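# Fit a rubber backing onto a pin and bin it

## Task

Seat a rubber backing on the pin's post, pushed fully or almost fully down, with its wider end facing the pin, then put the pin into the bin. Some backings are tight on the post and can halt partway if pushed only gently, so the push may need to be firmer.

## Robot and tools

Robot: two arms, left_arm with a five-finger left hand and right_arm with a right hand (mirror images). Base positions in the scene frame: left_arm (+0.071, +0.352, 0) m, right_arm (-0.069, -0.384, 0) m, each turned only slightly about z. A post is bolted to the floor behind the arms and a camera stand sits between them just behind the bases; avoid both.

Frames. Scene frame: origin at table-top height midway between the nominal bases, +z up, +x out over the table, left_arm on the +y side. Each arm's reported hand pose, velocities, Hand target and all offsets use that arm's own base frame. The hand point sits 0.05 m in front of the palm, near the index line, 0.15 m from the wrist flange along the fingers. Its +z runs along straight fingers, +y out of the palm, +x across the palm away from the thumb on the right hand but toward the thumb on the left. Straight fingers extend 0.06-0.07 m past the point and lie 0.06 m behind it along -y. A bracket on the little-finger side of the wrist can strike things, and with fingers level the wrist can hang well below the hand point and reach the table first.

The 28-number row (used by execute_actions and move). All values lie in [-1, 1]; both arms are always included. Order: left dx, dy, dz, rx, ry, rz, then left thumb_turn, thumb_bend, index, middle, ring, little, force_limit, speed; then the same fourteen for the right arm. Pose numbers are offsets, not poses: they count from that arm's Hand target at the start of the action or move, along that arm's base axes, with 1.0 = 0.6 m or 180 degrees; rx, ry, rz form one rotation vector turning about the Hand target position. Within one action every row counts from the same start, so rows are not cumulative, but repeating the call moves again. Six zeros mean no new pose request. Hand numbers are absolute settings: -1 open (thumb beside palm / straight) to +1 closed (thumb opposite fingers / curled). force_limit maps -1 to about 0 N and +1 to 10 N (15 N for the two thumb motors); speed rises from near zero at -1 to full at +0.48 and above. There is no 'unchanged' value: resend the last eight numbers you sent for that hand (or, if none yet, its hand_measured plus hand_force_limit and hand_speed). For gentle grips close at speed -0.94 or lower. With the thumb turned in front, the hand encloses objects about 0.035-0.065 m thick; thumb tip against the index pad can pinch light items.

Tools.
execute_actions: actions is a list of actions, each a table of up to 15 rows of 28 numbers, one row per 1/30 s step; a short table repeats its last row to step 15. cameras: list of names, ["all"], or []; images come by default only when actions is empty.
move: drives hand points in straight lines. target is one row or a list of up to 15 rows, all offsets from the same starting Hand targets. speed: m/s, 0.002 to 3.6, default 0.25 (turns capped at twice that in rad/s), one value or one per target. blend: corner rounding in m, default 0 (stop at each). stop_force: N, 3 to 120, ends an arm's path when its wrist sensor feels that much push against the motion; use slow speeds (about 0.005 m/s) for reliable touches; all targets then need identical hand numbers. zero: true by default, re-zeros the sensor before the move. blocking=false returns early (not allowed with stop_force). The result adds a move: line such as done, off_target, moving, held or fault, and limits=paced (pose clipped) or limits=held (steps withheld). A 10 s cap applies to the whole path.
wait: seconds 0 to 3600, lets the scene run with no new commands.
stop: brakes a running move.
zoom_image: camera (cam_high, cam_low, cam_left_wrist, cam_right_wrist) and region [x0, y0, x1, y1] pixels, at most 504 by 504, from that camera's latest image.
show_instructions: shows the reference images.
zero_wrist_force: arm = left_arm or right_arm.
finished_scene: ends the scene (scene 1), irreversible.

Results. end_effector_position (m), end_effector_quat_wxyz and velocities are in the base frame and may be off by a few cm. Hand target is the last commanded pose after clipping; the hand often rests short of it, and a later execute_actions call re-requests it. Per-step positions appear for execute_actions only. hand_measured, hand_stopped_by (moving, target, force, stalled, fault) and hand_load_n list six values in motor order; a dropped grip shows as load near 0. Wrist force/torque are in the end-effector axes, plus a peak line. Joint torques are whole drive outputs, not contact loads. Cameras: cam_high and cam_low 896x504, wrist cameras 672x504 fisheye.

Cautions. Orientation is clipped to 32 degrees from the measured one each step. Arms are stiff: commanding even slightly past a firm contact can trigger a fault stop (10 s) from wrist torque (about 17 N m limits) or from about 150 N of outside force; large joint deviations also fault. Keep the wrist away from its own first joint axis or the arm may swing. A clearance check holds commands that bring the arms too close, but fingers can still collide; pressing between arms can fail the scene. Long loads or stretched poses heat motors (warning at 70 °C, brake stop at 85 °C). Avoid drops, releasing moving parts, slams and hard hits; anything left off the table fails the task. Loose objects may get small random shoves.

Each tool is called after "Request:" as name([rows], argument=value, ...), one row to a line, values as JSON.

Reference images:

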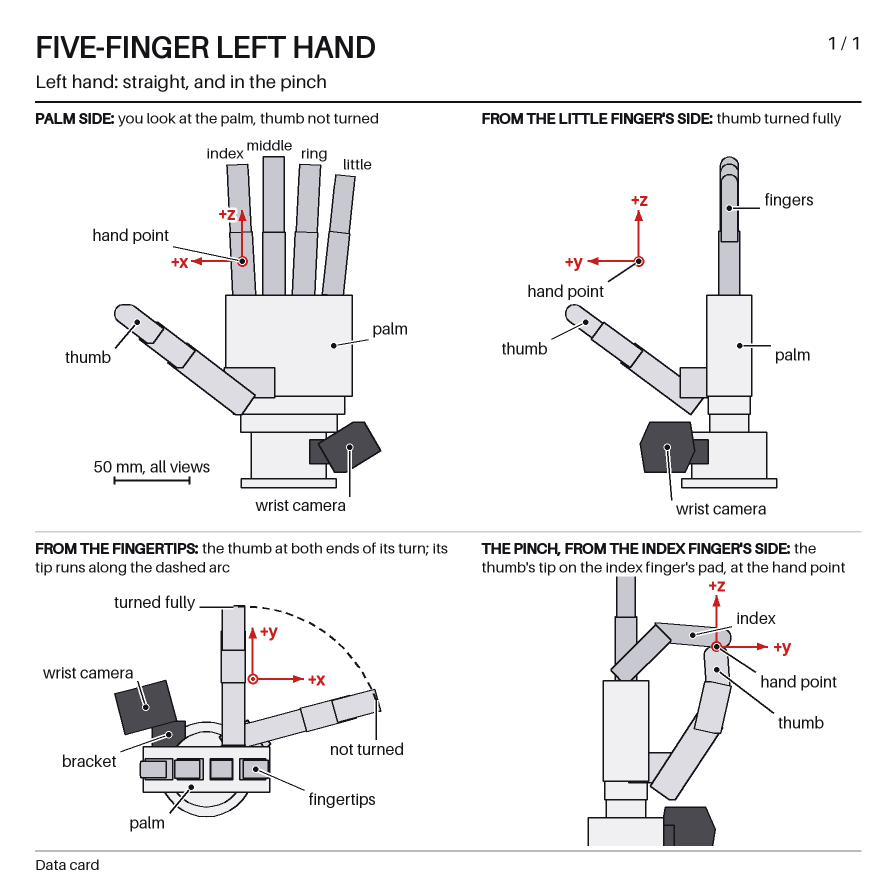

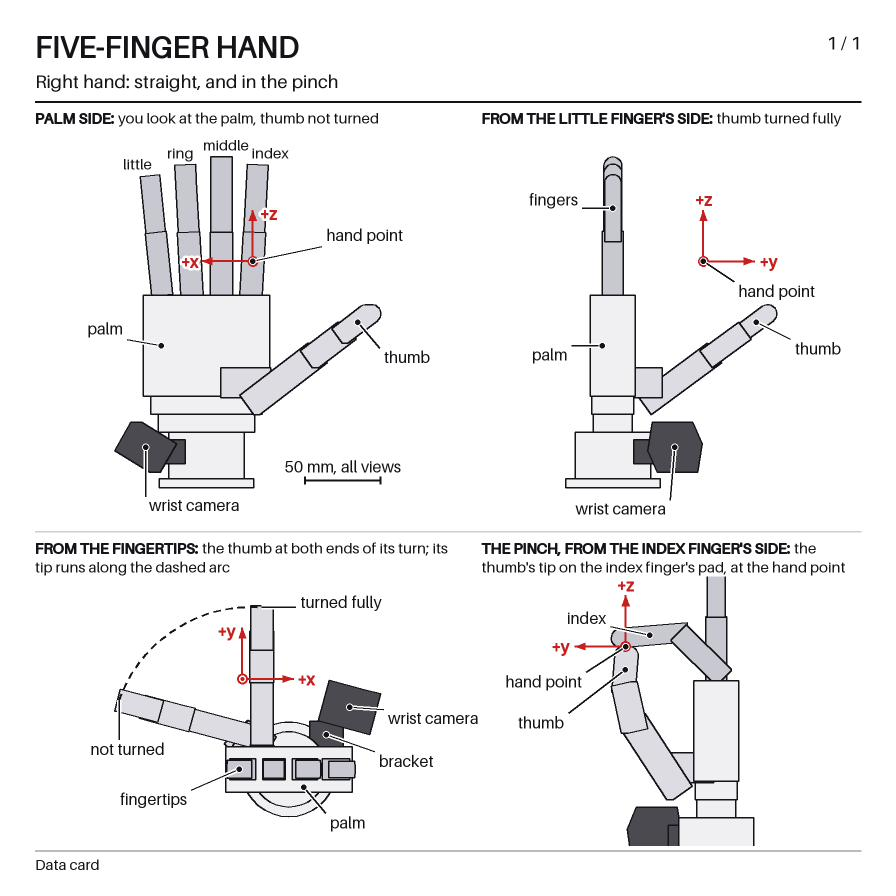

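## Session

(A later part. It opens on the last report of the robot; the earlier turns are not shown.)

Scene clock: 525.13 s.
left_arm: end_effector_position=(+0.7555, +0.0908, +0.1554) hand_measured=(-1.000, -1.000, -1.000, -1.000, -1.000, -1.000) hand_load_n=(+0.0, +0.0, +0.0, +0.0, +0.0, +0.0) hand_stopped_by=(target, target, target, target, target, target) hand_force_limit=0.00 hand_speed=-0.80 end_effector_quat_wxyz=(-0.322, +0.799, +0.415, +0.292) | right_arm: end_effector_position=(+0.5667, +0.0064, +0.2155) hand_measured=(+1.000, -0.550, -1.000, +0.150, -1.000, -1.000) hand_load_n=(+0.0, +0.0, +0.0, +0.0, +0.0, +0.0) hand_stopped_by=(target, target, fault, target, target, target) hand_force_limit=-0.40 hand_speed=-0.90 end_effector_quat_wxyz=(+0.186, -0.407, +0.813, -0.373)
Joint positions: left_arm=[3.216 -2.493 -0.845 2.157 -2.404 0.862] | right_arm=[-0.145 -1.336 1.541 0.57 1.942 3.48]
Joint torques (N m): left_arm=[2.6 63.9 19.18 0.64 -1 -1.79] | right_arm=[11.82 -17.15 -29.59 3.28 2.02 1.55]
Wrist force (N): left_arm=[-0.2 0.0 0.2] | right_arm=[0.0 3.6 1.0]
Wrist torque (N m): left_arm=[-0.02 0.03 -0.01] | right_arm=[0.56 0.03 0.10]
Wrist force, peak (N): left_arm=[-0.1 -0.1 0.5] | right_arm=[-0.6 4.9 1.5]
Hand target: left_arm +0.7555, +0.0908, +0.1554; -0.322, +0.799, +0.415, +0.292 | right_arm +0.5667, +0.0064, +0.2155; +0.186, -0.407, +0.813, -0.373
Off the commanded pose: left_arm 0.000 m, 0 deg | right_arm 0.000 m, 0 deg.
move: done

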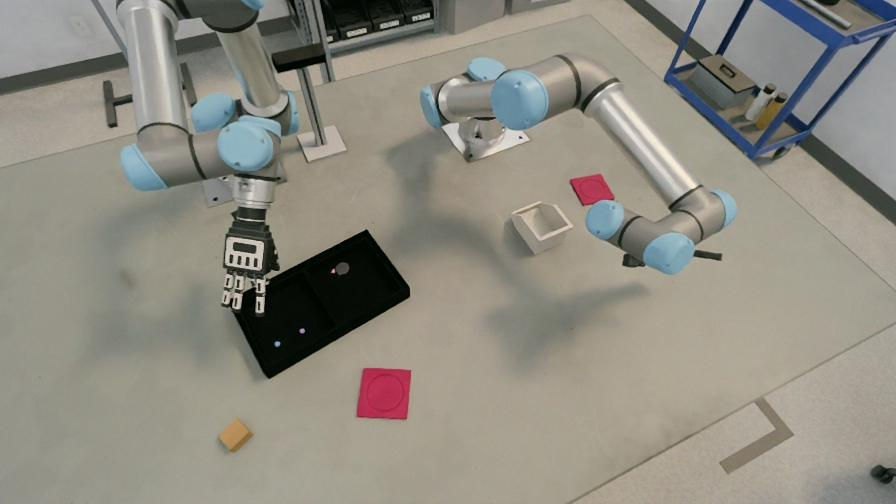

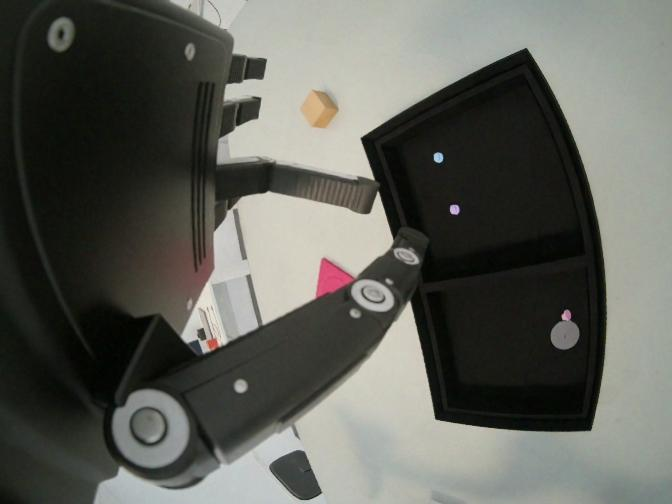

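Request:
move(target=[0,0,0,0,0,0,-1,-1,-1,-1,-1,-1,0,-0.8,0.0,0.0,-0.08,0,0,-0.322,1,-0.55,-1,0.15,-1,-1,-0.4,-0.9], speed=0.2, cameras=["cam_high","cam_right_wrist","cam_low"])

Scene clock: 529.17 s.
left_arm: end_effector_position=(+0.7555, +0.0908, +0.1554) hand_measured=(-1.000, -1.000, -1.000, -1.000, -1.000, -1.000) hand_load_n=(-0.5, +0.0, +0.0, +0.0, +0.5, +0.0) hand_stopped_by=(target, target, target, target, target, target) hand_force_limit=0.00 hand_speed=-0.80 end_effector_quat_wxyz=(-0.322, +0.799, +0.415, +0.292) | right_arm: end_effector_position=(+0.5667, +0.0064, +0.1675) hand_measured=(+1.000, -0.550, -1.000, +0.150, -1.000, -1.000) hand_load_n=(+0.0, +0.0, +0.0, +0.0, -0.5, +0.0) hand_stopped_by=(target, target, fault, target, target, target) hand_force_limit=-0.40 hand_speed=-0.90 end_effector_quat_wxyz=(-0.018, +0.037, +0.908, -0.416)
Joint positions: left_arm=[3.216 -2.493 -0.845 2.157 -2.404 0.862] | right_arm=[0.046 -0.849 1.16 1.41 2.421 4.909]
Joint torques (N m): left_arm=[2.26 64.33 18.8 0.52 -1.06 -1.78] | right_arm=[11.73 -34.24 -26.9 5.46 -0.09 1.5]
Wrist force (N): left_arm=[-0.2 0.1 0.4] | right_arm=[0.1 3.4 0.9]
Wrist torque (N m): left_arm=[-0.02 0.04 -0.01] | right_arm=[0.54 0.03 0.10]
Wrist force, peak (N): left_arm=[-0.4 -0.2 0.4] | right_arm=[-0.3 3.9 1.4]
Hand target: left_arm +0.7555, +0.0908, +0.1554; -0.322, +0.799, +0.415, +0.292 | right_arm +0.5667, +0.0064, +0.1675; -0.018, +0.037, +0.908, -0.416
Off the commanded pose: left_arm 0.000 m, 0 deg | right_arm 0.000 m, 0 deg.
move: done
Images, in order (width x height): cam_high 896x504, cam_low 896x504, cam_right_wrist 672x504.

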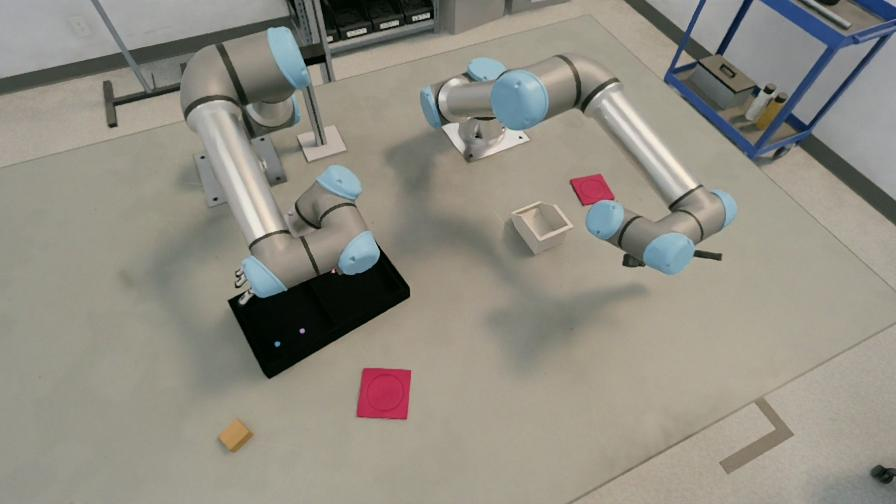

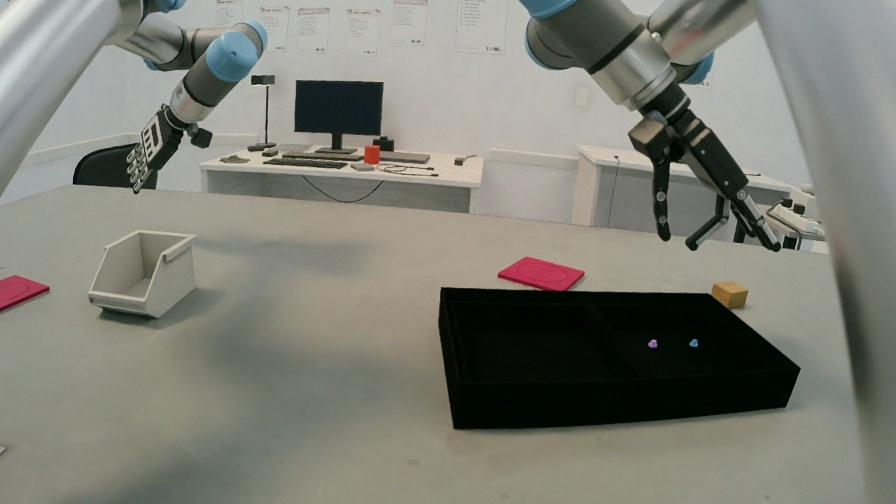

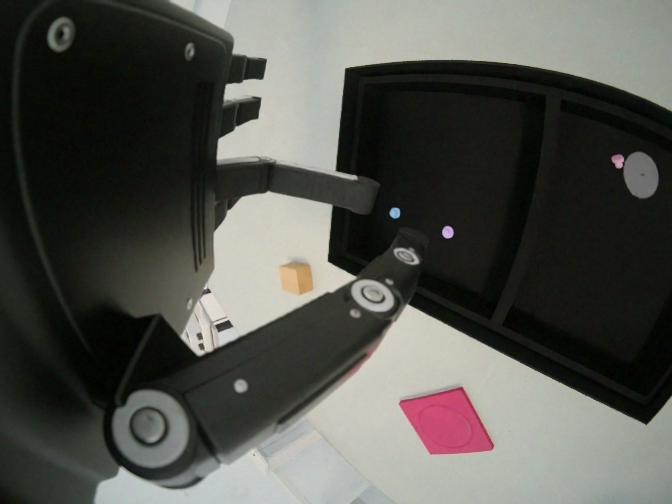

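Request:
move(target=[0,0,0,0,0,0,-1,-1,-1,-1,-1,-1,0,-0.8,0.045,-0.01,-0.08,0,0,0,1,-0.55,-1,0.18,-1,-1,-0.4,-0.9], speed=0.15, cameras=["cam_low","cam_right_wrist"])

Scene clock: 538.27 s.
left_arm: end_effector_position=(+0.7555, +0.0908, +0.1554) hand_measured=(-1.000, -1.000, -1.000, -1.000, -1.000, -1.000) hand_load_n=(+0.0, +0.0, +0.0, +0.0, +0.0, +0.0) hand_stopped_by=(target, target, target, target, target, target) hand_force_limit=0.00 hand_speed=-0.80 end_effector_quat_wxyz=(-0.322, +0.799, +0.415, +0.292) | right_arm: end_effector_position=(+0.5937, +0.0004, +0.1196) hand_measured=(+1.000, -0.550, -1.000, +0.180, -1.000, -1.000) hand_load_n=(+0.0, +0.0, +0.0, +0.0, +0.0, +0.0) hand_stopped_by=(target, target, fault, target, target, target) hand_force_limit=-0.40 hand_speed=-0.90 end_effector_quat_wxyz=(-0.018, +0.037, +0.908, -0.416)
Joint positions: left_arm=[3.216 -2.493 -0.845 2.157 -2.404 0.862] | right_arm=[0.034 -0.747 1.103 1.352 2.423 4.89]
Joint torques (N m): left_arm=[2.47 63.8 18.24 0.46 -1.11 -1.67] | right_arm=[-9.08 -36.91 -26.55 0.31 2.84 -1.45]
Wrist force (N): left_arm=[-0.2 -0.1 0.4] | right_arm=[-0.1 3.6 1.0]
Wrist torque (N m): left_arm=[-0.04 0.04 -0.01] | right_arm=[0.57 0.06 0.23]
Wrist force, peak (N): left_arm=[-0.2 0.1 0.5] | right_arm=[-0.2 4.8 1.8]
Hand target: left_arm +0.7555, +0.0908, +0.1554; -0.322, +0.799, +0.415, +0.292 | right_arm +0.5937, +0.0004, +0.1195; -0.018, +0.037, +0.908, -0.416
Off the commanded pose: left_arm 0.000 m, 0 deg | right_arm 0.000 m, 0 deg.
move: done

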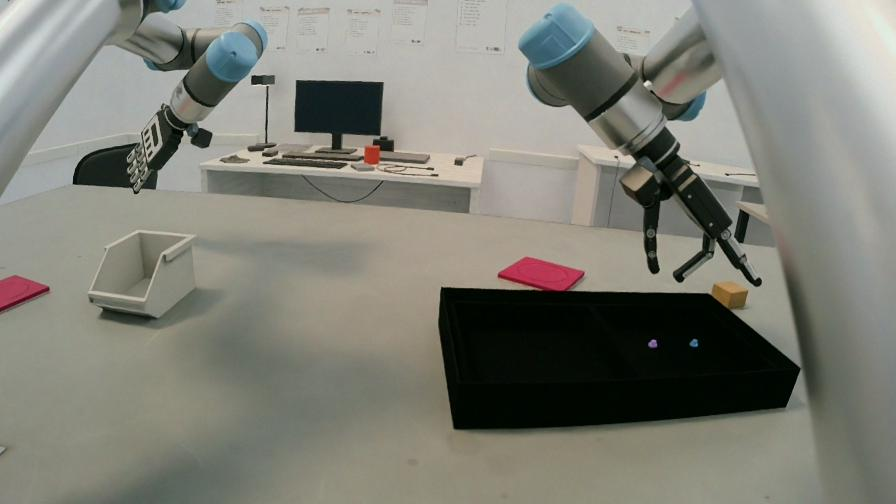

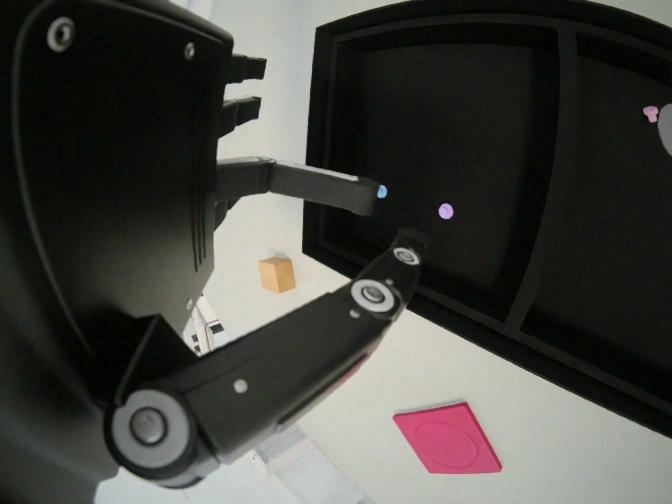

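Request:
move(target=[0,0,0,0,0,0,-1,-1,-1,-1,-1,-1,0,-0.8,0.0007,0.0083,-0.075,0,0,0,1,-0.55,-1,0.18,-1,-1,-0.4,-0.9], speed=0.1, cameras=["cam_low","cam_right_wrist"])

Scene clock: 540.30 s.
left_arm: end_effector_position=(+0.7555, +0.0908, +0.1554) hand_measured=(-1.000, -1.000, -1.000, -1.000, -1.000, -1.000) hand_load_n=(-0.5, +0.0, +0.0, +0.0, +0.0, +0.0) hand_stopped_by=(target, target, target, target, target, target) hand_force_limit=0.00 hand_speed=-0.80 end_effector_quat_wxyz=(-0.322, +0.799, +0.415, +0.292) | right_arm: end_effector_position=(+0.5941, +0.0053, +0.0746) hand_measured=(+1.000, -0.550, -1.000, +0.180, -1.000, -1.000) hand_load_n=(+0.0, +0.0, +0.0, +0.0, +0.0, -0.5) hand_stopped_by=(target, target, fault, target, target, target) hand_force_limit=-0.40 hand_speed=-0.90 end_effector_quat_wxyz=(-0.018, +0.037, +0.908, -0.416)
Joint positions: left_arm=[3.216 -2.493 -0.845 2.157 -2.404 0.862] | right_arm=[0.042 -0.697 1.135 1.279 2.421 4.903]
Joint torques (N m): left_arm=[1.81 63.94 18.44 0.58 -1.13 -1.73] | right_arm=[10.65 -36.9 -2.96 0.35 -0.32 1]
Wrist force (N): left_arm=[-0.1 -0.1 0.3] | right_arm=[0.4 3.6 1.5]
Wrist torque (N m): left_arm=[-0.04 0.02 0.00] | right_arm=[0.52 -0.03 0.26]
Wrist force, peak (N): left_arm=[-0.4 0.0 0.4] | right_arm=[0.3 4.0 1.7]
Hand target: left_arm +0.7555, +0.0908, +0.1554; -0.322, +0.799, +0.415, +0.292 | right_arm +0.5941, +0.0053, +0.0745; -0.018, +0.037, +0.908, -0.416
Off the commanded pose: left_arm 0.000 m, 0 deg | right_arm 0.000 m, 0 deg.
move: done

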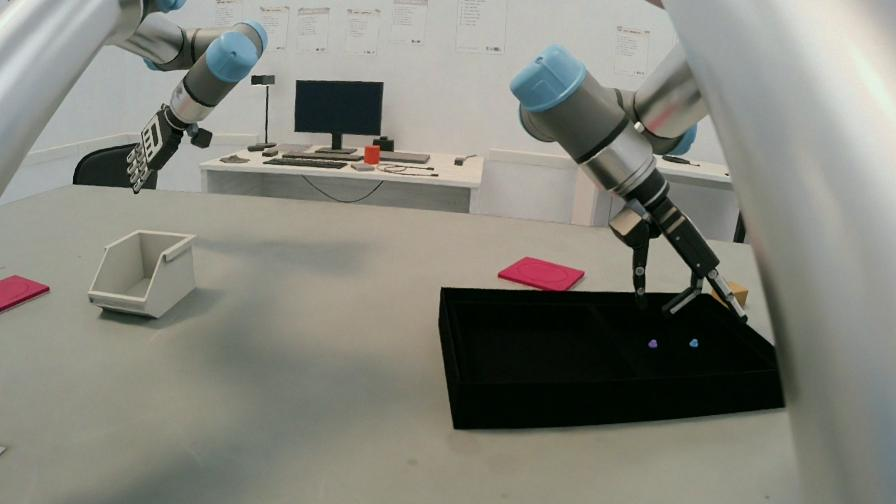

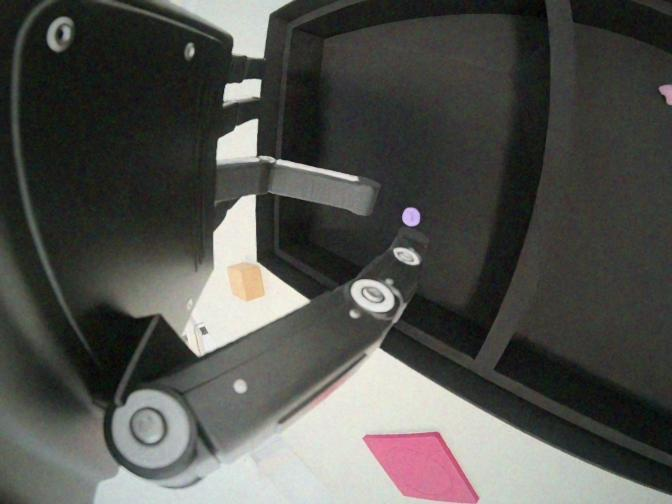

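Request:
move([
  [0,0,0,0,0,0,-1,-1,-1,-1,-1,-1,0,-0.8,0,0,0.1,0,0,0,1,-0.55,-1,0.18,-1,-1,-0.4,-0.9],
  [0,0,0,0,0,0,-1,-1,-1,-1,-1,-1,0,-0.8,-0.0282,-0.02,0.1,0,0,-0.3056,1,-0.55,-1,0.18,-1,-1,-0.4,-0.9],
], speed=0.15, cameras=["cam_high","cam_low","cam_right_wrist"])

Scene clock: 550.47 s.
left_arm: end_effector_position=(+0.7555, +0.0908, +0.1554) hand_measured=(-1.000, -1.000, -1.000, -1.000, -1.000, -1.000) hand_load_n=(+0.0, +0.0, +0.0, +0.0, +0.0, +0.0) hand_stopped_by=(target, target, target, target, target, target) hand_force_limit=0.00 hand_speed=-0.80 end_effector_quat_wxyz=(-0.322, +0.799, +0.415, +0.292) | right_arm: end_effector_position=(+0.5772, -0.0067, +0.1345) hand_measured=(+1.000, -0.550, -1.000, +0.180, -1.000, -1.000) hand_load_n=(+0.0, +0.0, +0.0, +0.0, +0.0, +0.0) hand_stopped_by=(target, target, fault, target, target, target) hand_force_limit=-0.40 hand_speed=-0.90 end_effector_quat_wxyz=(-0.208, +0.452, +0.788, -0.361)
Joint positions: left_arm=[3.216 -2.493 -0.845 2.157 -2.404 0.862] | right_arm=[-0.055 -0.49 0.718 2.113 2 5.876]
Joint torques (N m): left_arm=[2 64.07 17.65 0.54 -1.05 -1.65] | right_arm=[-9.59 -43.1 -26.55 5.63 -0.6 1.66]
Wrist force (N): left_arm=[-0.1 0.0 0.4] | right_arm=[-0.1 3.5 1.0]
Wrist torque (N m): left_arm=[-0.02 0.03 -0.01] | right_arm=[0.53 0.05 0.09]
Wrist force, peak (N): left_arm=[-0.3 -0.2 0.5] | right_arm=[0.2 4.4 1.8]
Hand target: left_arm +0.7555, +0.0908, +0.1554; -0.322, +0.799, +0.415, +0.292 | right_arm +0.5772, -0.0067, +0.1345; -0.208, +0.453, +0.788, -0.361
Off the commanded pose: left_arm 0.000 m, 0 deg | right_arm 0.000 m, 0 deg.
move: done

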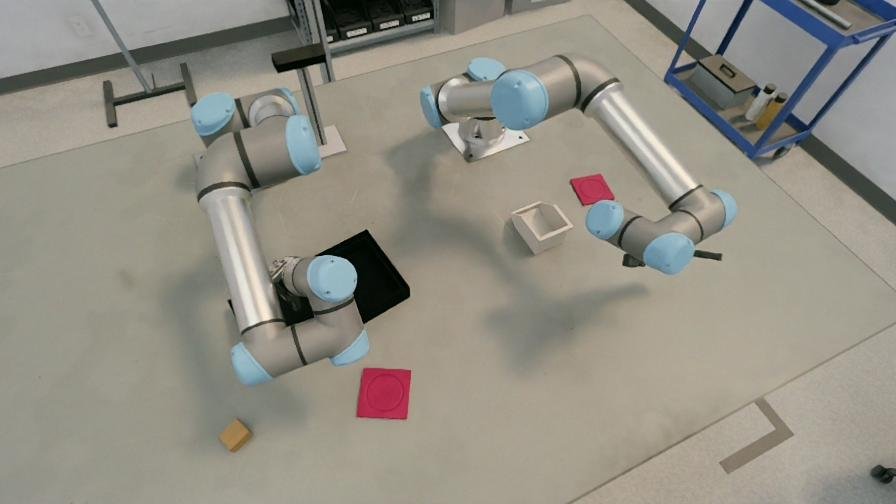

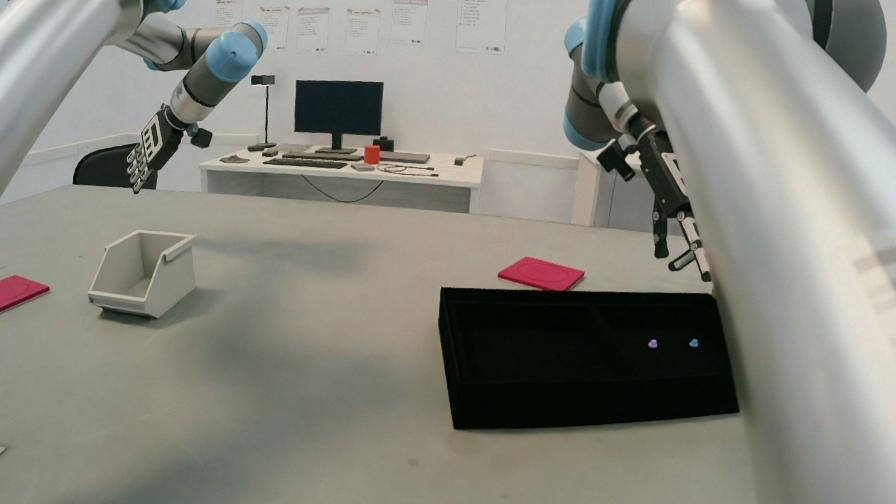

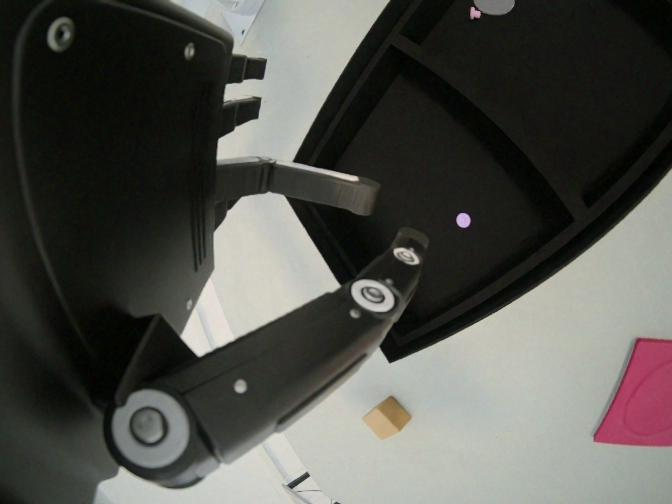

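Request:
move(target=[0,0,0,0,0,0,-1,-1,-1,-1,-1,-1,0,-0.8,0.0217,0.003,-0.08,0,0,0,1,-0.55,-1,0.18,-1,-1,-0.4,-0.9], speed=0.1, cameras=["cam_low","cam_right_wrist"])

Scene clock: 552.77 s.
left_arm: end_effector_position=(+0.7555, +0.0908, +0.1554) hand_measured=(-1.000, -1.000, -1.000, -1.000, -1.000, -1.000) hand_load_n=(+0.0, +0.0, +0.0, +0.0, +0.0, +0.0) hand_stopped_by=(target, target, target, target, target, target) hand_force_limit=0.00 hand_speed=-0.80 end_effector_quat_wxyz=(-0.322, +0.799, +0.415, +0.292) | right_arm: end_effector_position=(+0.5902, -0.0049, +0.0865) hand_measured=(+1.000, -0.550, -1.000, +0.180, -1.000, -1.000) hand_load_n=(+0.0, +0.0, +0.0, +0.0, +0.0, +0.0) hand_stopped_by=(target, target, fault, target, target, target) hand_force_limit=-0.40 hand_speed=-0.90 end_effector_quat_wxyz=(-0.208, +0.453, +0.788, -0.361)
Joint positions: left_arm=[3.216 -2.493 -0.845 2.157 -2.404 0.862] | right_arm=[-0.052 -0.399 0.662 2.08 1.997 5.878]
Joint torques (N m): left_arm=[2.13 64.46 18.29 0.67 -0.97 -1.75] | right_arm=[11.83 -45.14 -27.46 5.4 -0.57 1.6]
Wrist force (N): left_arm=[-0.2 -0.2 0.2] | right_arm=[0.0 3.0 1.2]
Wrist torque (N m): left_arm=[-0.05 0.03 0.00] | right_arm=[0.45 0.03 0.09]
Wrist force, peak (N): left_arm=[-0.4 -0.1 0.4] | right_arm=[-0.5 4.3 1.2]
Hand target: left_arm +0.7555, +0.0908, +0.1554; -0.322, +0.799, +0.415, +0.292 | right_arm +0.5902, -0.0049, +0.0865; -0.208, +0.453, +0.788, -0.361
Off the commanded pose: left_arm 0.000 m, 0 deg | right_arm 0.000 m, 0 deg.
move: done

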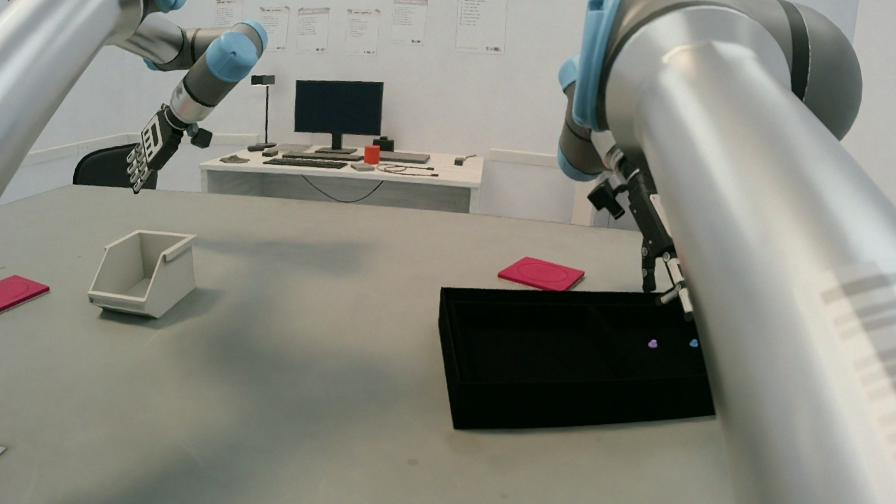

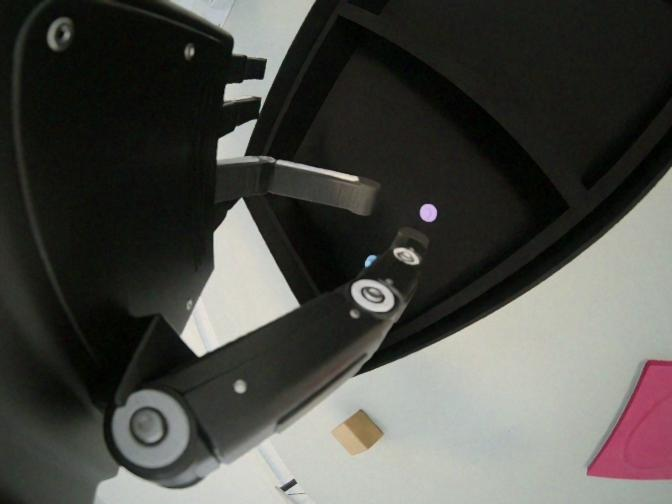

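Request:
move(target=[0,0,0,0,0,0,-1,-1,-1,-1,-1,-1,0,-0.8,-0.0058,-0.0067,-0.0525,0,0,0,1,-0.55,-1,0.2,-1,-1,-0.4,-0.9], speed=0.06, cameras=["cam_low","cam_right_wrist"])

Request:
zoom_image(camera="cam_right_wrist", region=[320, 160, 480, 280])

Scene clock: 555.00 s.
left_arm: end_effector_position=(+0.7555, +0.0908, +0.1554) hand_measured=(-1.000, -1.000, -1.000, -1.000, -1.000, -1.000) hand_load_n=(+0.0, +0.0, +0.0, +0.0, +0.0, +0.0) hand_stopped_by=(target, target, target, target, target, target) hand_force_limit=0.00 hand_speed=-0.80 end_effector_quat_wxyz=(-0.322, +0.799, +0.415, +0.292) | right_arm: end_effector_position=(+0.5867, -0.0089, +0.0551) hand_measured=(+1.000, -0.550, -1.000, +0.200, -1.000, -1.000) hand_load_n=(+0.0, +0.0, +0.0, +0.0, +0.0, +0.0) hand_stopped_by=(target, target, fault, target, target, target) hand_force_limit=-0.40 hand_speed=-0.90 end_effector_quat_wxyz=(-0.208, +0.453, +0.788, -0.361)
Joint positions: left_arm=[3.216 -2.493 -0.845 2.157 -2.404 0.862] | right_arm=[-0.058 -0.379 0.705 2.015 2.001 5.874]
Joint torques (N m): left_arm=[2.01 64.49 17.92 0.58 -0.95 -1.68] | right_arm=[-9.51 -43.78 -3.28 0.37 1.84 -0.96]
Wrist force (N): left_arm=[-0.2 -0.2 0.3] | right_arm=[-0.2 3.3 0.9]
Wrist torque (N m): left_arm=[-0.05 0.03 0.00] | right_arm=[0.50 0.07 0.09]
Wrist force, peak (N): left_arm=[-0.2 -0.1 0.5] | right_arm=[-0.4 3.9 1.0]
Hand target: left_arm +0.7555, +0.0908, +0.1554; -0.322, +0.799, +0.415, +0.292 | right_arm +0.5867, -0.0089, +0.0550; -0.208, +0.453, +0.788, -0.361
Off the commanded pose: left_arm 0.000 m, 0 deg | right_arm 0.000 m, 0 deg.
move: done

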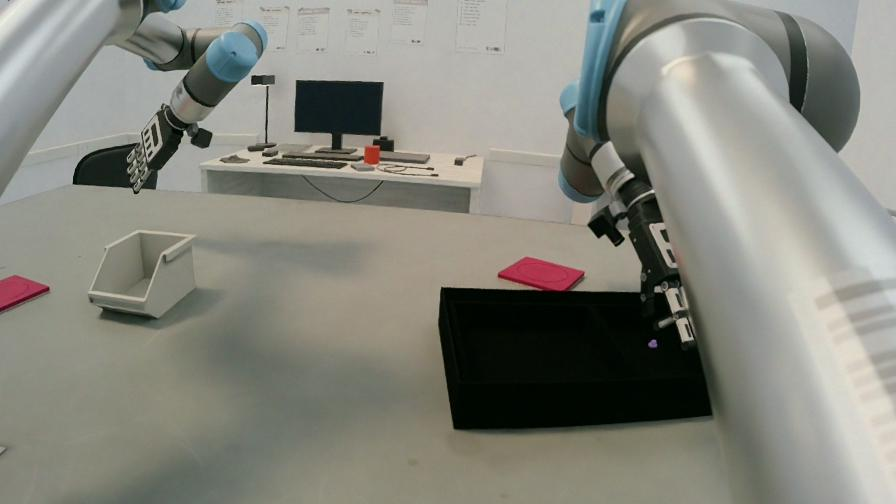

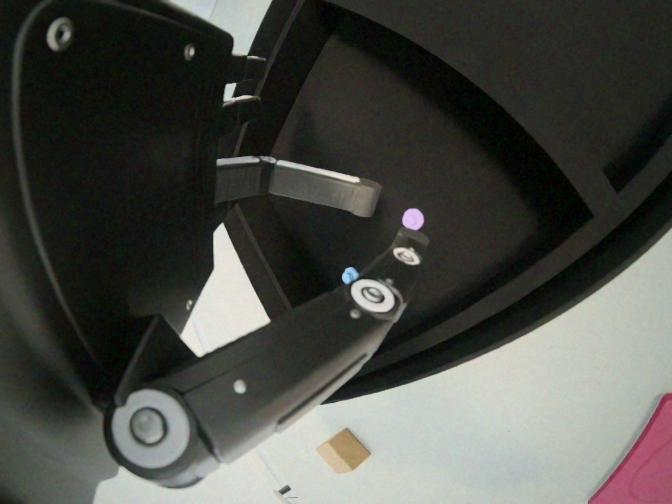

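Scaled by 3.150 from the camera's image (finer frame: 960x720).

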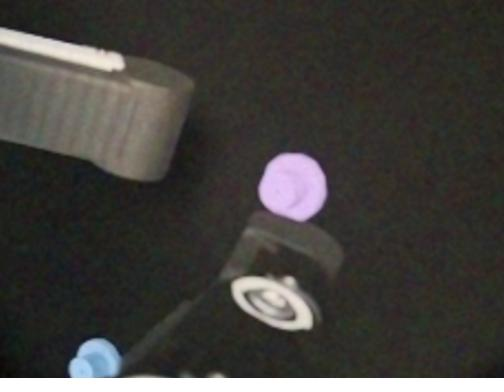

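Request:
move(target=[0,0,0,0,0,0,-1,-1,-1,-1,-1,-1,0,-0.8,-0.0015,-0.0008,-0.0283,0,0,0,1,-0.55,-1,0.2,-1,-1,-0.4,-0.9], speed=0.04, cameras=["cam_right_wrist"])

Request:
zoom_image(camera="cam_right_wrist", region=[320, 160, 480, 280])

Scene clock: 557.77 s.
left_arm: end_effector_position=(+0.7555, +0.0908, +0.1554) hand_measured=(-1.000, -1.000, -1.000, -1.000, -1.000, -1.000) hand_load_n=(+0.0, -0.5, +0.0, +0.0, -0.5, +0.0) hand_stopped_by=(target, target, target, target, target, target) hand_force_limit=0.00 hand_speed=-0.80 end_effector_quat_wxyz=(-0.322, +0.799, +0.415, +0.292) | right_arm: end_effector_position=(+0.5858, -0.0094, +0.0381) hand_measured=(+1.000, -0.550, -1.000, +0.200, -1.000, -1.000) hand_load_n=(+0.0, +0.0, +0.0, +0.0, +0.0, +0.0) hand_stopped_by=(target, target, fault, target, target, target) hand_force_limit=-0.40 hand_speed=-0.90 end_effector_quat_wxyz=(-0.208, +0.453, +0.788, -0.361)
Joint positions: left_arm=[3.216 -2.493 -0.845 2.157 -2.404 0.862] | right_arm=[-0.058 -0.362 0.715 1.988 2.002 5.873]
Joint torques (N m): left_arm=[2.18 64.89 18.27 0.5 -1.07 -1.72] | right_arm=[-8.93 -45.22 -3.68 0.54 1.94 -1.04]
Wrist force (N): left_arm=[0.0 -0.1 0.4] | right_arm=[-0.3 3.5 1.0]
Wrist torque (N m): left_arm=[-0.05 0.01 0.00] | right_arm=[0.54 0.08 0.09]
Wrist force, peak (N): left_arm=[-0.3 -0.1 0.5] | right_arm=[-0.2 4.1 0.8]
Hand target: left_arm +0.7555, +0.0908, +0.1554; -0.322, +0.799, +0.415, +0.292 | right_arm +0.5858, -0.0094, +0.0380; -0.208, +0.453, +0.788, -0.361
Off the commanded pose: left_arm 0.000 m, 0 deg | right_arm 0.000 m, 0 deg.
move: done

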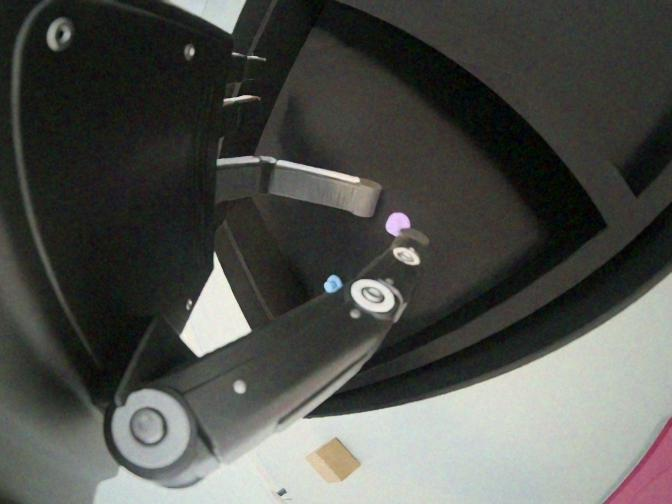

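Scaled by 3.150 from the camera's image (finer frame: 960x720).

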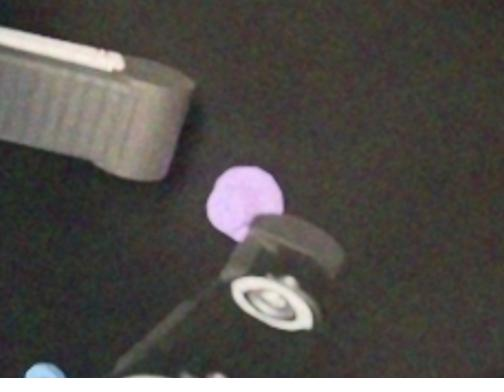

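Request:
move(target=[0,0,0,0,0,0,-1,-1,-1,-1,-1,-1,0,-0.8,0.0027,-0.008,-0.0133,0,0,0,1,-0.55,-1,0.2,-1,-1,-0.4,-0.9], speed=0.03, cameras=["cam_right_wrist"])

Request:
zoom_image(camera="cam_right_wrist", region=[340, 180, 440, 255])

Scene clock: 560.07 s.
left_arm: end_effector_position=(+0.7555, +0.0908, +0.1554) hand_measured=(-1.000, -1.000, -1.000, -1.000, -1.000, -1.000) hand_load_n=(-0.5, +0.0, +0.0, +0.0, +0.0, +0.0) hand_stopped_by=(target, target, target, target, target, target) hand_force_limit=0.00 hand_speed=-0.80 end_effector_quat_wxyz=(-0.322, +0.799, +0.415, +0.292) | right_arm: end_effector_position=(+0.5874, -0.0141, +0.0301) hand_measured=(+1.000, -0.550, -1.000, +0.200, -1.000, -1.000) hand_load_n=(+0.0, +0.0, +0.0, +0.0, +0.0, +0.0) hand_stopped_by=(target, target, fault, target, target, target) hand_force_limit=-0.40 hand_speed=-0.90 end_effector_quat_wxyz=(-0.208, +0.453, +0.788, -0.361)
Joint positions: left_arm=[3.216 -2.493 -0.845 2.157 -2.404 0.862] | right_arm=[-0.065 -0.349 0.708 1.979 2.007 5.868]
Joint torques (N m): left_arm=[1.67 64.01 18.48 0.57 -1.23 -1.67] | right_arm=[-9.5 -44.45 -25.29 0.47 1.83 -0.82]
Wrist force (N): left_arm=[-0.1 0.0 0.3] | right_arm=[0.0 3.6 1.0]
Wrist torque (N m): left_arm=[-0.02 0.03 -0.01] | right_arm=[0.56 0.03 0.12]
Wrist force, peak (N): left_arm=[-0.3 0.1 0.4] | right_arm=[-0.1 3.8 1.0]
Hand target: left_arm +0.7555, +0.0908, +0.1554; -0.322, +0.799, +0.415, +0.292 | right_arm +0.5875, -0.0142, +0.0301; -0.208, +0.453, +0.788, -0.361
Off the commanded pose: left_arm 0.000 m, 0 deg | right_arm 0.000 m, 0 deg.
move: done

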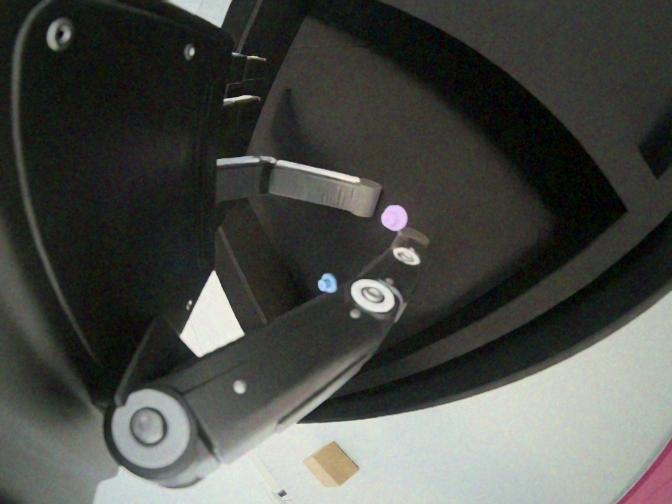

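Scaled by 5.040 from the camera's image (finer frame: 960x720).

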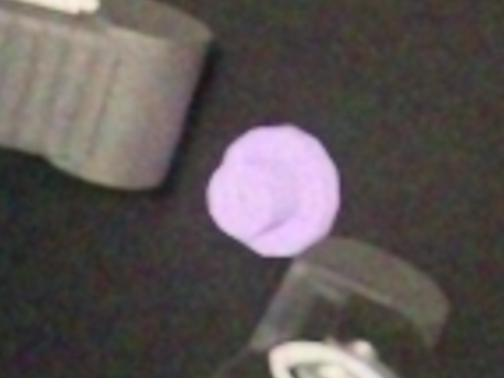

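Request:
move(target=[0,0,0,0,0,0,-1,-1,-1,-1,-1,-1,0,-0.8,0.0,-0.0027,-0.0133,0,0,0,1,-0.53,-1,0.25,-1,-1,-0.4,-0.9], speed=0.015, stop_force=6, cameras=["cam_right_wrist"])

Request:
zoom_image(camera="cam_right_wrist", region=[340, 180, 440, 255])

Scene clock: 563.60 s.
left_arm: end_effector_position=(+0.7555, +0.0908, +0.1554) hand_measured=(-1.000, -1.000, -1.000, -1.000, -1.000, -1.000) hand_load_n=(+0.0, +0.0, +0.0, +0.0, +0.5, +0.0) hand_stopped_by=(target, target, target, target, target, target) hand_force_limit=0.00 hand_speed=-0.80 end_effector_quat_wxyz=(-0.322, +0.799, +0.415, +0.292) | right_arm: end_effector_position=(+0.5875, -0.0158, +0.0221) hand_measured=(+1.000, -0.530, -1.000, +0.250, -1.000, -1.000) hand_load_n=(+0.0, +0.0, +0.0, -0.5, +0.0, +0.0) hand_stopped_by=(target, target, fault, target, target, target) hand_force_limit=-0.40 hand_speed=-0.90 end_effector_quat_wxyz=(-0.208, +0.453, +0.788, -0.361)
Joint positions: left_arm=[3.216 -2.493 -0.845 2.157 -2.404 0.862] | right_arm=[-0.067 -0.339 0.709 1.967 2.008 5.866]
Joint torques (N m): left_arm=[2.04 65.22 18.09 0.53 -1.11 -1.7] | right_arm=[-9.16 -43.88 -2.57 -0.07 1.6 -0.91]
Wrist force (N): left_arm=[-0.3 0.0 0.3] | right_arm=[-0.4 -0.8 0.1]
Wrist torque (N m): left_arm=[-0.02 0.05 -0.02] | right_arm=[0.26 0.14 -0.04]
Wrist force, peak (N): left_arm=[-0.2 0.0 0.6] | right_arm=[-0.5 3.7 1.1]
Hand target: left_arm +0.7555, +0.0908, +0.1554; -0.322, +0.799, +0.415, +0.292 | right_arm +0.5875, -0.0158, +0.0221; -0.208, +0.453, +0.788, -0.361
Off the commanded pose: left_arm 0.000 m, 0 deg | right_arm 0.000 m, 0 deg.
move: done

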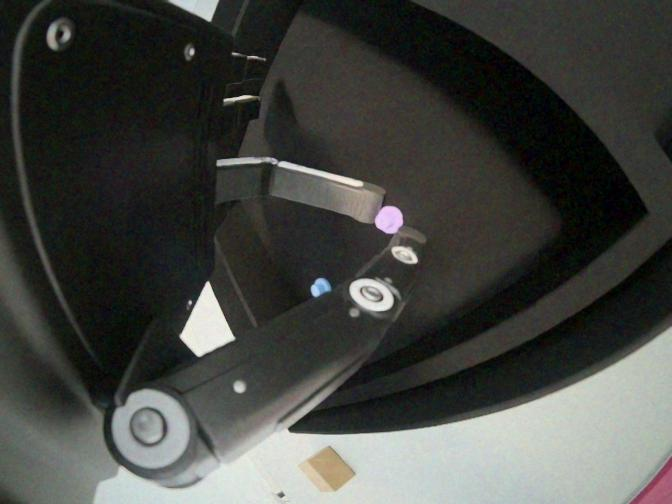

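Scaled by 5.040 from the camera's image (finer frame: 960x720).

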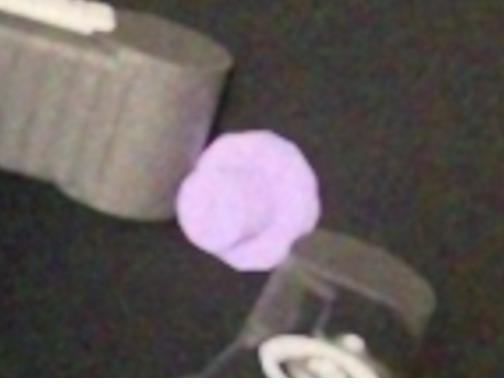

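Request:
move(target=[0,0,0,0,0,0,-1,-1,-1,-1,-1,-1,0,-0.8,0.0013,0.0017,0.0017,0,0,0,1,-0.53,-1,0.25,-1,-1,-0.4,-0.9], speed=0.015, cameras=["cam_right_wrist"])

Request:
zoom_image(camera="cam_right_wrist", region=[340, 180, 440, 255])

Scene clock: 566.10 s.
left_arm: end_effector_position=(+0.7555, +0.0908, +0.1554) hand_measured=(-1.000, -1.000, -1.000, -1.000, -1.000, -1.000) hand_load_n=(+0.0, +0.0, +0.0, +0.0, +0.0, +0.0) hand_stopped_by=(target, target, target, target, target, target) hand_force_limit=0.00 hand_speed=-0.80 end_effector_quat_wxyz=(-0.322, +0.799, +0.415, +0.292) | right_arm: end_effector_position=(+0.5882, -0.0148, +0.0231) hand_measured=(+1.000, -0.530, -1.000, +0.250, -1.000, -1.000) hand_load_n=(+0.0, +0.0, +0.0, +0.0, +0.0, +0.0) hand_stopped_by=(target, target, fault, target, target, target) hand_force_limit=-0.40 hand_speed=-0.90 end_effector_quat_wxyz=(-0.208, +0.453, +0.788, -0.361)
Joint positions: left_arm=[3.216 -2.493 -0.845 2.157 -2.404 0.862] | right_arm=[-0.066 -0.337 0.703 1.972 2.007 5.867]
Joint torques (N m): left_arm=[1.45 64.61 17.62 0.71 -1.11 -1.9] | right_arm=[12.44 -44.86 -26.72 5.76 -0.77 1.24]
Wrist force (N): left_arm=[-0.1 -0.2 0.5] | right_arm=[-0.4 3.7 0.9]
Wrist torque (N m): left_arm=[-0.07 0.03 0.00] | right_arm=[0.59 0.12 0.08]
Wrist force, peak (N): left_arm=[-0.1 -0.3 0.5] | right_arm=[-0.2 4.0 0.8]
Hand target: left_arm +0.7555, +0.0908, +0.1554; -0.322, +0.799, +0.415, +0.292 | right_arm +0.5882, -0.0148, +0.0231; -0.208, +0.453, +0.788, -0.361
Off the commanded pose: left_arm 0.000 m, 0 deg | right_arm 0.000 m, 0 deg.
move: done

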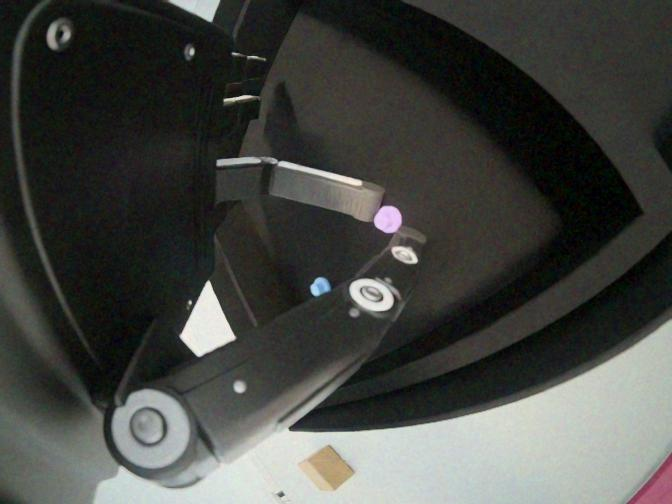

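Scaled by 5.040 from the camera's image (finer frame: 960x720).

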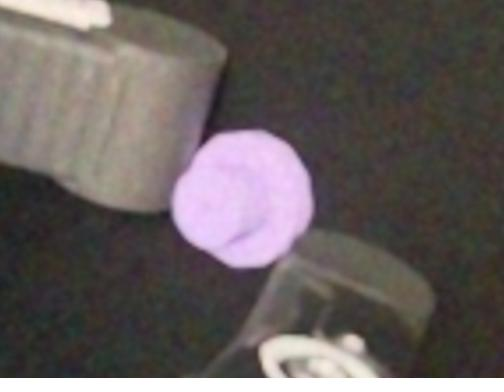

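Request:
move(target=[0,0,0,0,0,0,-1,-1,-1,-1,-1,-1,0,-0.8,0,0,0,0,0,0,1,-0.46,-1,0.29,-1,-1,-0.4,-0.9], speed=0.015, cameras=["cam_right_wrist"])

Request:
zoom_image(camera="cam_right_wrist", region=[340, 180, 440, 255])

Scene clock: 568.20 s.
left_arm: end_effector_position=(+0.7555, +0.0908, +0.1554) hand_measured=(-1.000, -1.000, -1.000, -1.000, -1.000, -1.000) hand_load_n=(+0.0, +0.0, +0.0, +0.0, +0.0, +0.0) hand_stopped_by=(target, target, target, target, target, target) hand_force_limit=0.00 hand_speed=-0.80 end_effector_quat_wxyz=(-0.322, +0.799, +0.415, +0.292) | right_arm: end_effector_position=(+0.5882, -0.0148, +0.0231) hand_measured=(+1.000, -0.460, -1.000, +0.290, -1.000, -1.000) hand_load_n=(+0.0, +0.0, +0.0, +0.0, +0.0, +0.0) hand_stopped_by=(target, target, fault, target, target, target) hand_force_limit=-0.40 hand_speed=-0.90 end_effector_quat_wxyz=(-0.208, +0.453, +0.788, -0.361)
Joint positions: left_arm=[3.216 -2.493 -0.845 2.157 -2.404 0.862] | right_arm=[-0.066 -0.337 0.703 1.972 2.007 5.867]
Joint torques (N m): left_arm=[2.37 64.82 18.19 0.62 -1.1 -1.78] | right_arm=[12.18 -45.42 -26.02 5.66 -0.71 1.33]
Wrist force (N): left_arm=[-0.2 -0.2 0.4] | right_arm=[-0.5 3.8 0.9]
Wrist torque (N m): left_arm=[-0.06 0.05 -0.01] | right_arm=[0.60 0.12 0.08]
Wrist force, peak (N): left_arm=[-0.2 0.0 0.5] | right_arm=[-0.6 3.9 1.2]
Hand target: left_arm +0.7555, +0.0908, +0.1554; -0.322, +0.799, +0.415, +0.292 | right_arm +0.5882, -0.0148, +0.0231; -0.208, +0.453, +0.788, -0.361
Off the commanded pose: left_arm 0.000 m, 0 deg | right_arm 0.000 m, 0 deg.
move: done

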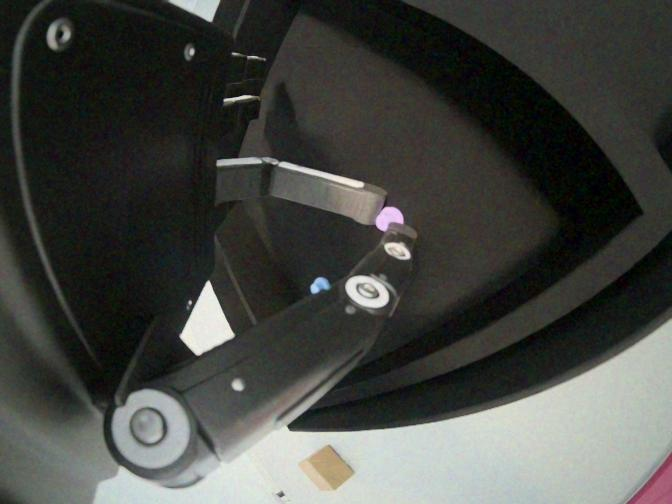

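Scaled by 5.040 from the camera's image (finer frame: 960x720).

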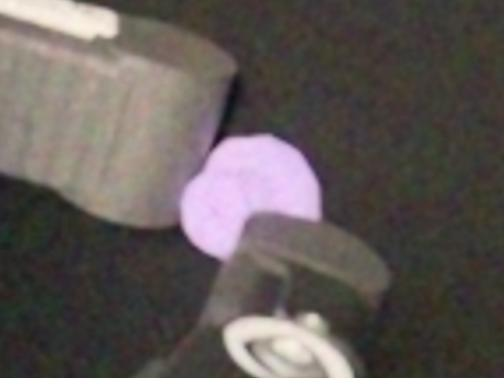

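Request:
move(target=[0,0,0,0,0,0,-1,-1,-1,-1,-1,-1,0,-0.8,0,0,-0.004,0,0,0,1,-0.46,-1,0.29,-1,-1,-0.4,-0.9], speed=0.006, stop_force=4, cameras=["cam_right_wrist"])

Request:
zoom_image(camera="cam_right_wrist", region=[340, 180, 440, 255])

Scene clock: 570.53 s.
left_arm: end_effector_position=(+0.7555, +0.0908, +0.1554) hand_measured=(-1.000, -1.000, -1.000, -1.000, -1.000, -1.000) hand_load_n=(+0.0, +0.0, +0.0, +0.0, +0.0, +0.0) hand_stopped_by=(target, target, target, target, target, target) hand_force_limit=0.00 hand_speed=-0.80 end_effector_quat_wxyz=(-0.322, +0.799, +0.415, +0.292) | right_arm: end_effector_position=(+0.5882, -0.0148, +0.0208) hand_measured=(+1.000, -0.460, -1.000, +0.290, -1.000, -1.000) hand_load_n=(+0.0, +0.5, +0.0, +0.0, +0.0, +0.0) hand_stopped_by=(target, target, fault, target, target, target) hand_force_limit=-0.40 hand_speed=-0.90 end_effector_quat_wxyz=(-0.208, +0.453, +0.788, -0.361)
Joint positions: left_arm=[3.216 -2.493 -0.845 2.157 -2.404 0.862] | right_arm=[-0.066 -0.334 0.703 1.969 2.007 5.867]
Joint torques (N m): left_arm=[1.91 64.87 17.89 0.48 -1.01 -1.82] | right_arm=[12.06 -54.74 -25.92 2.83 -0.66 0.92]
Wrist force (N): left_arm=[-0.1 -0.1 0.4] | right_arm=[-0.6 -1.0 -0.1]
Wrist torque (N m): left_arm=[-0.04 0.03 -0.01] | right_arm=[0.22 0.14 -0.02]
Wrist force, peak (N): left_arm=[-0.5 -0.2 0.3] | right_arm=[-0.6 4.0 0.9]
Hand target: left_arm +0.7555, +0.0908, +0.1554; -0.322, +0.799, +0.415, +0.292 | right_arm +0.5882, -0.0148, +0.0209; -0.208, +0.453, +0.788, -0.361
Off the commanded pose: left_arm 0.000 m, 0 deg | right_arm 0.000 m, 0 deg.
move: contact (right_arm)

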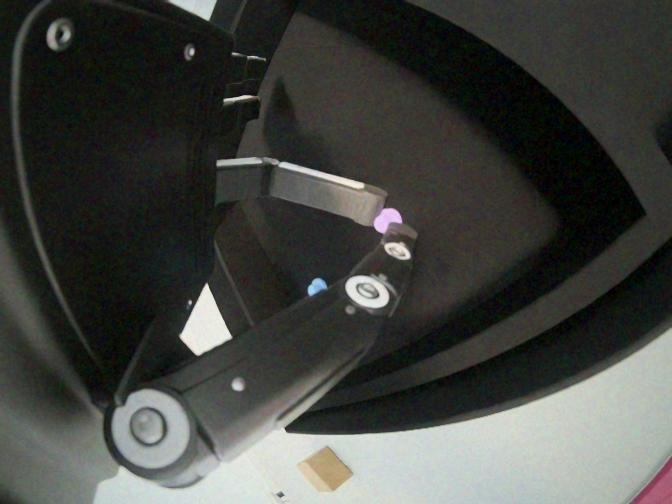

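Scaled by 5.040 from the camera's image (finer frame: 960x720).

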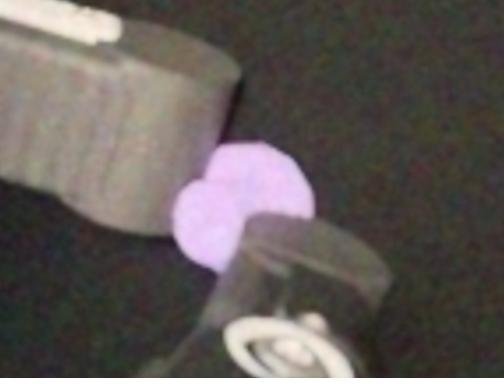

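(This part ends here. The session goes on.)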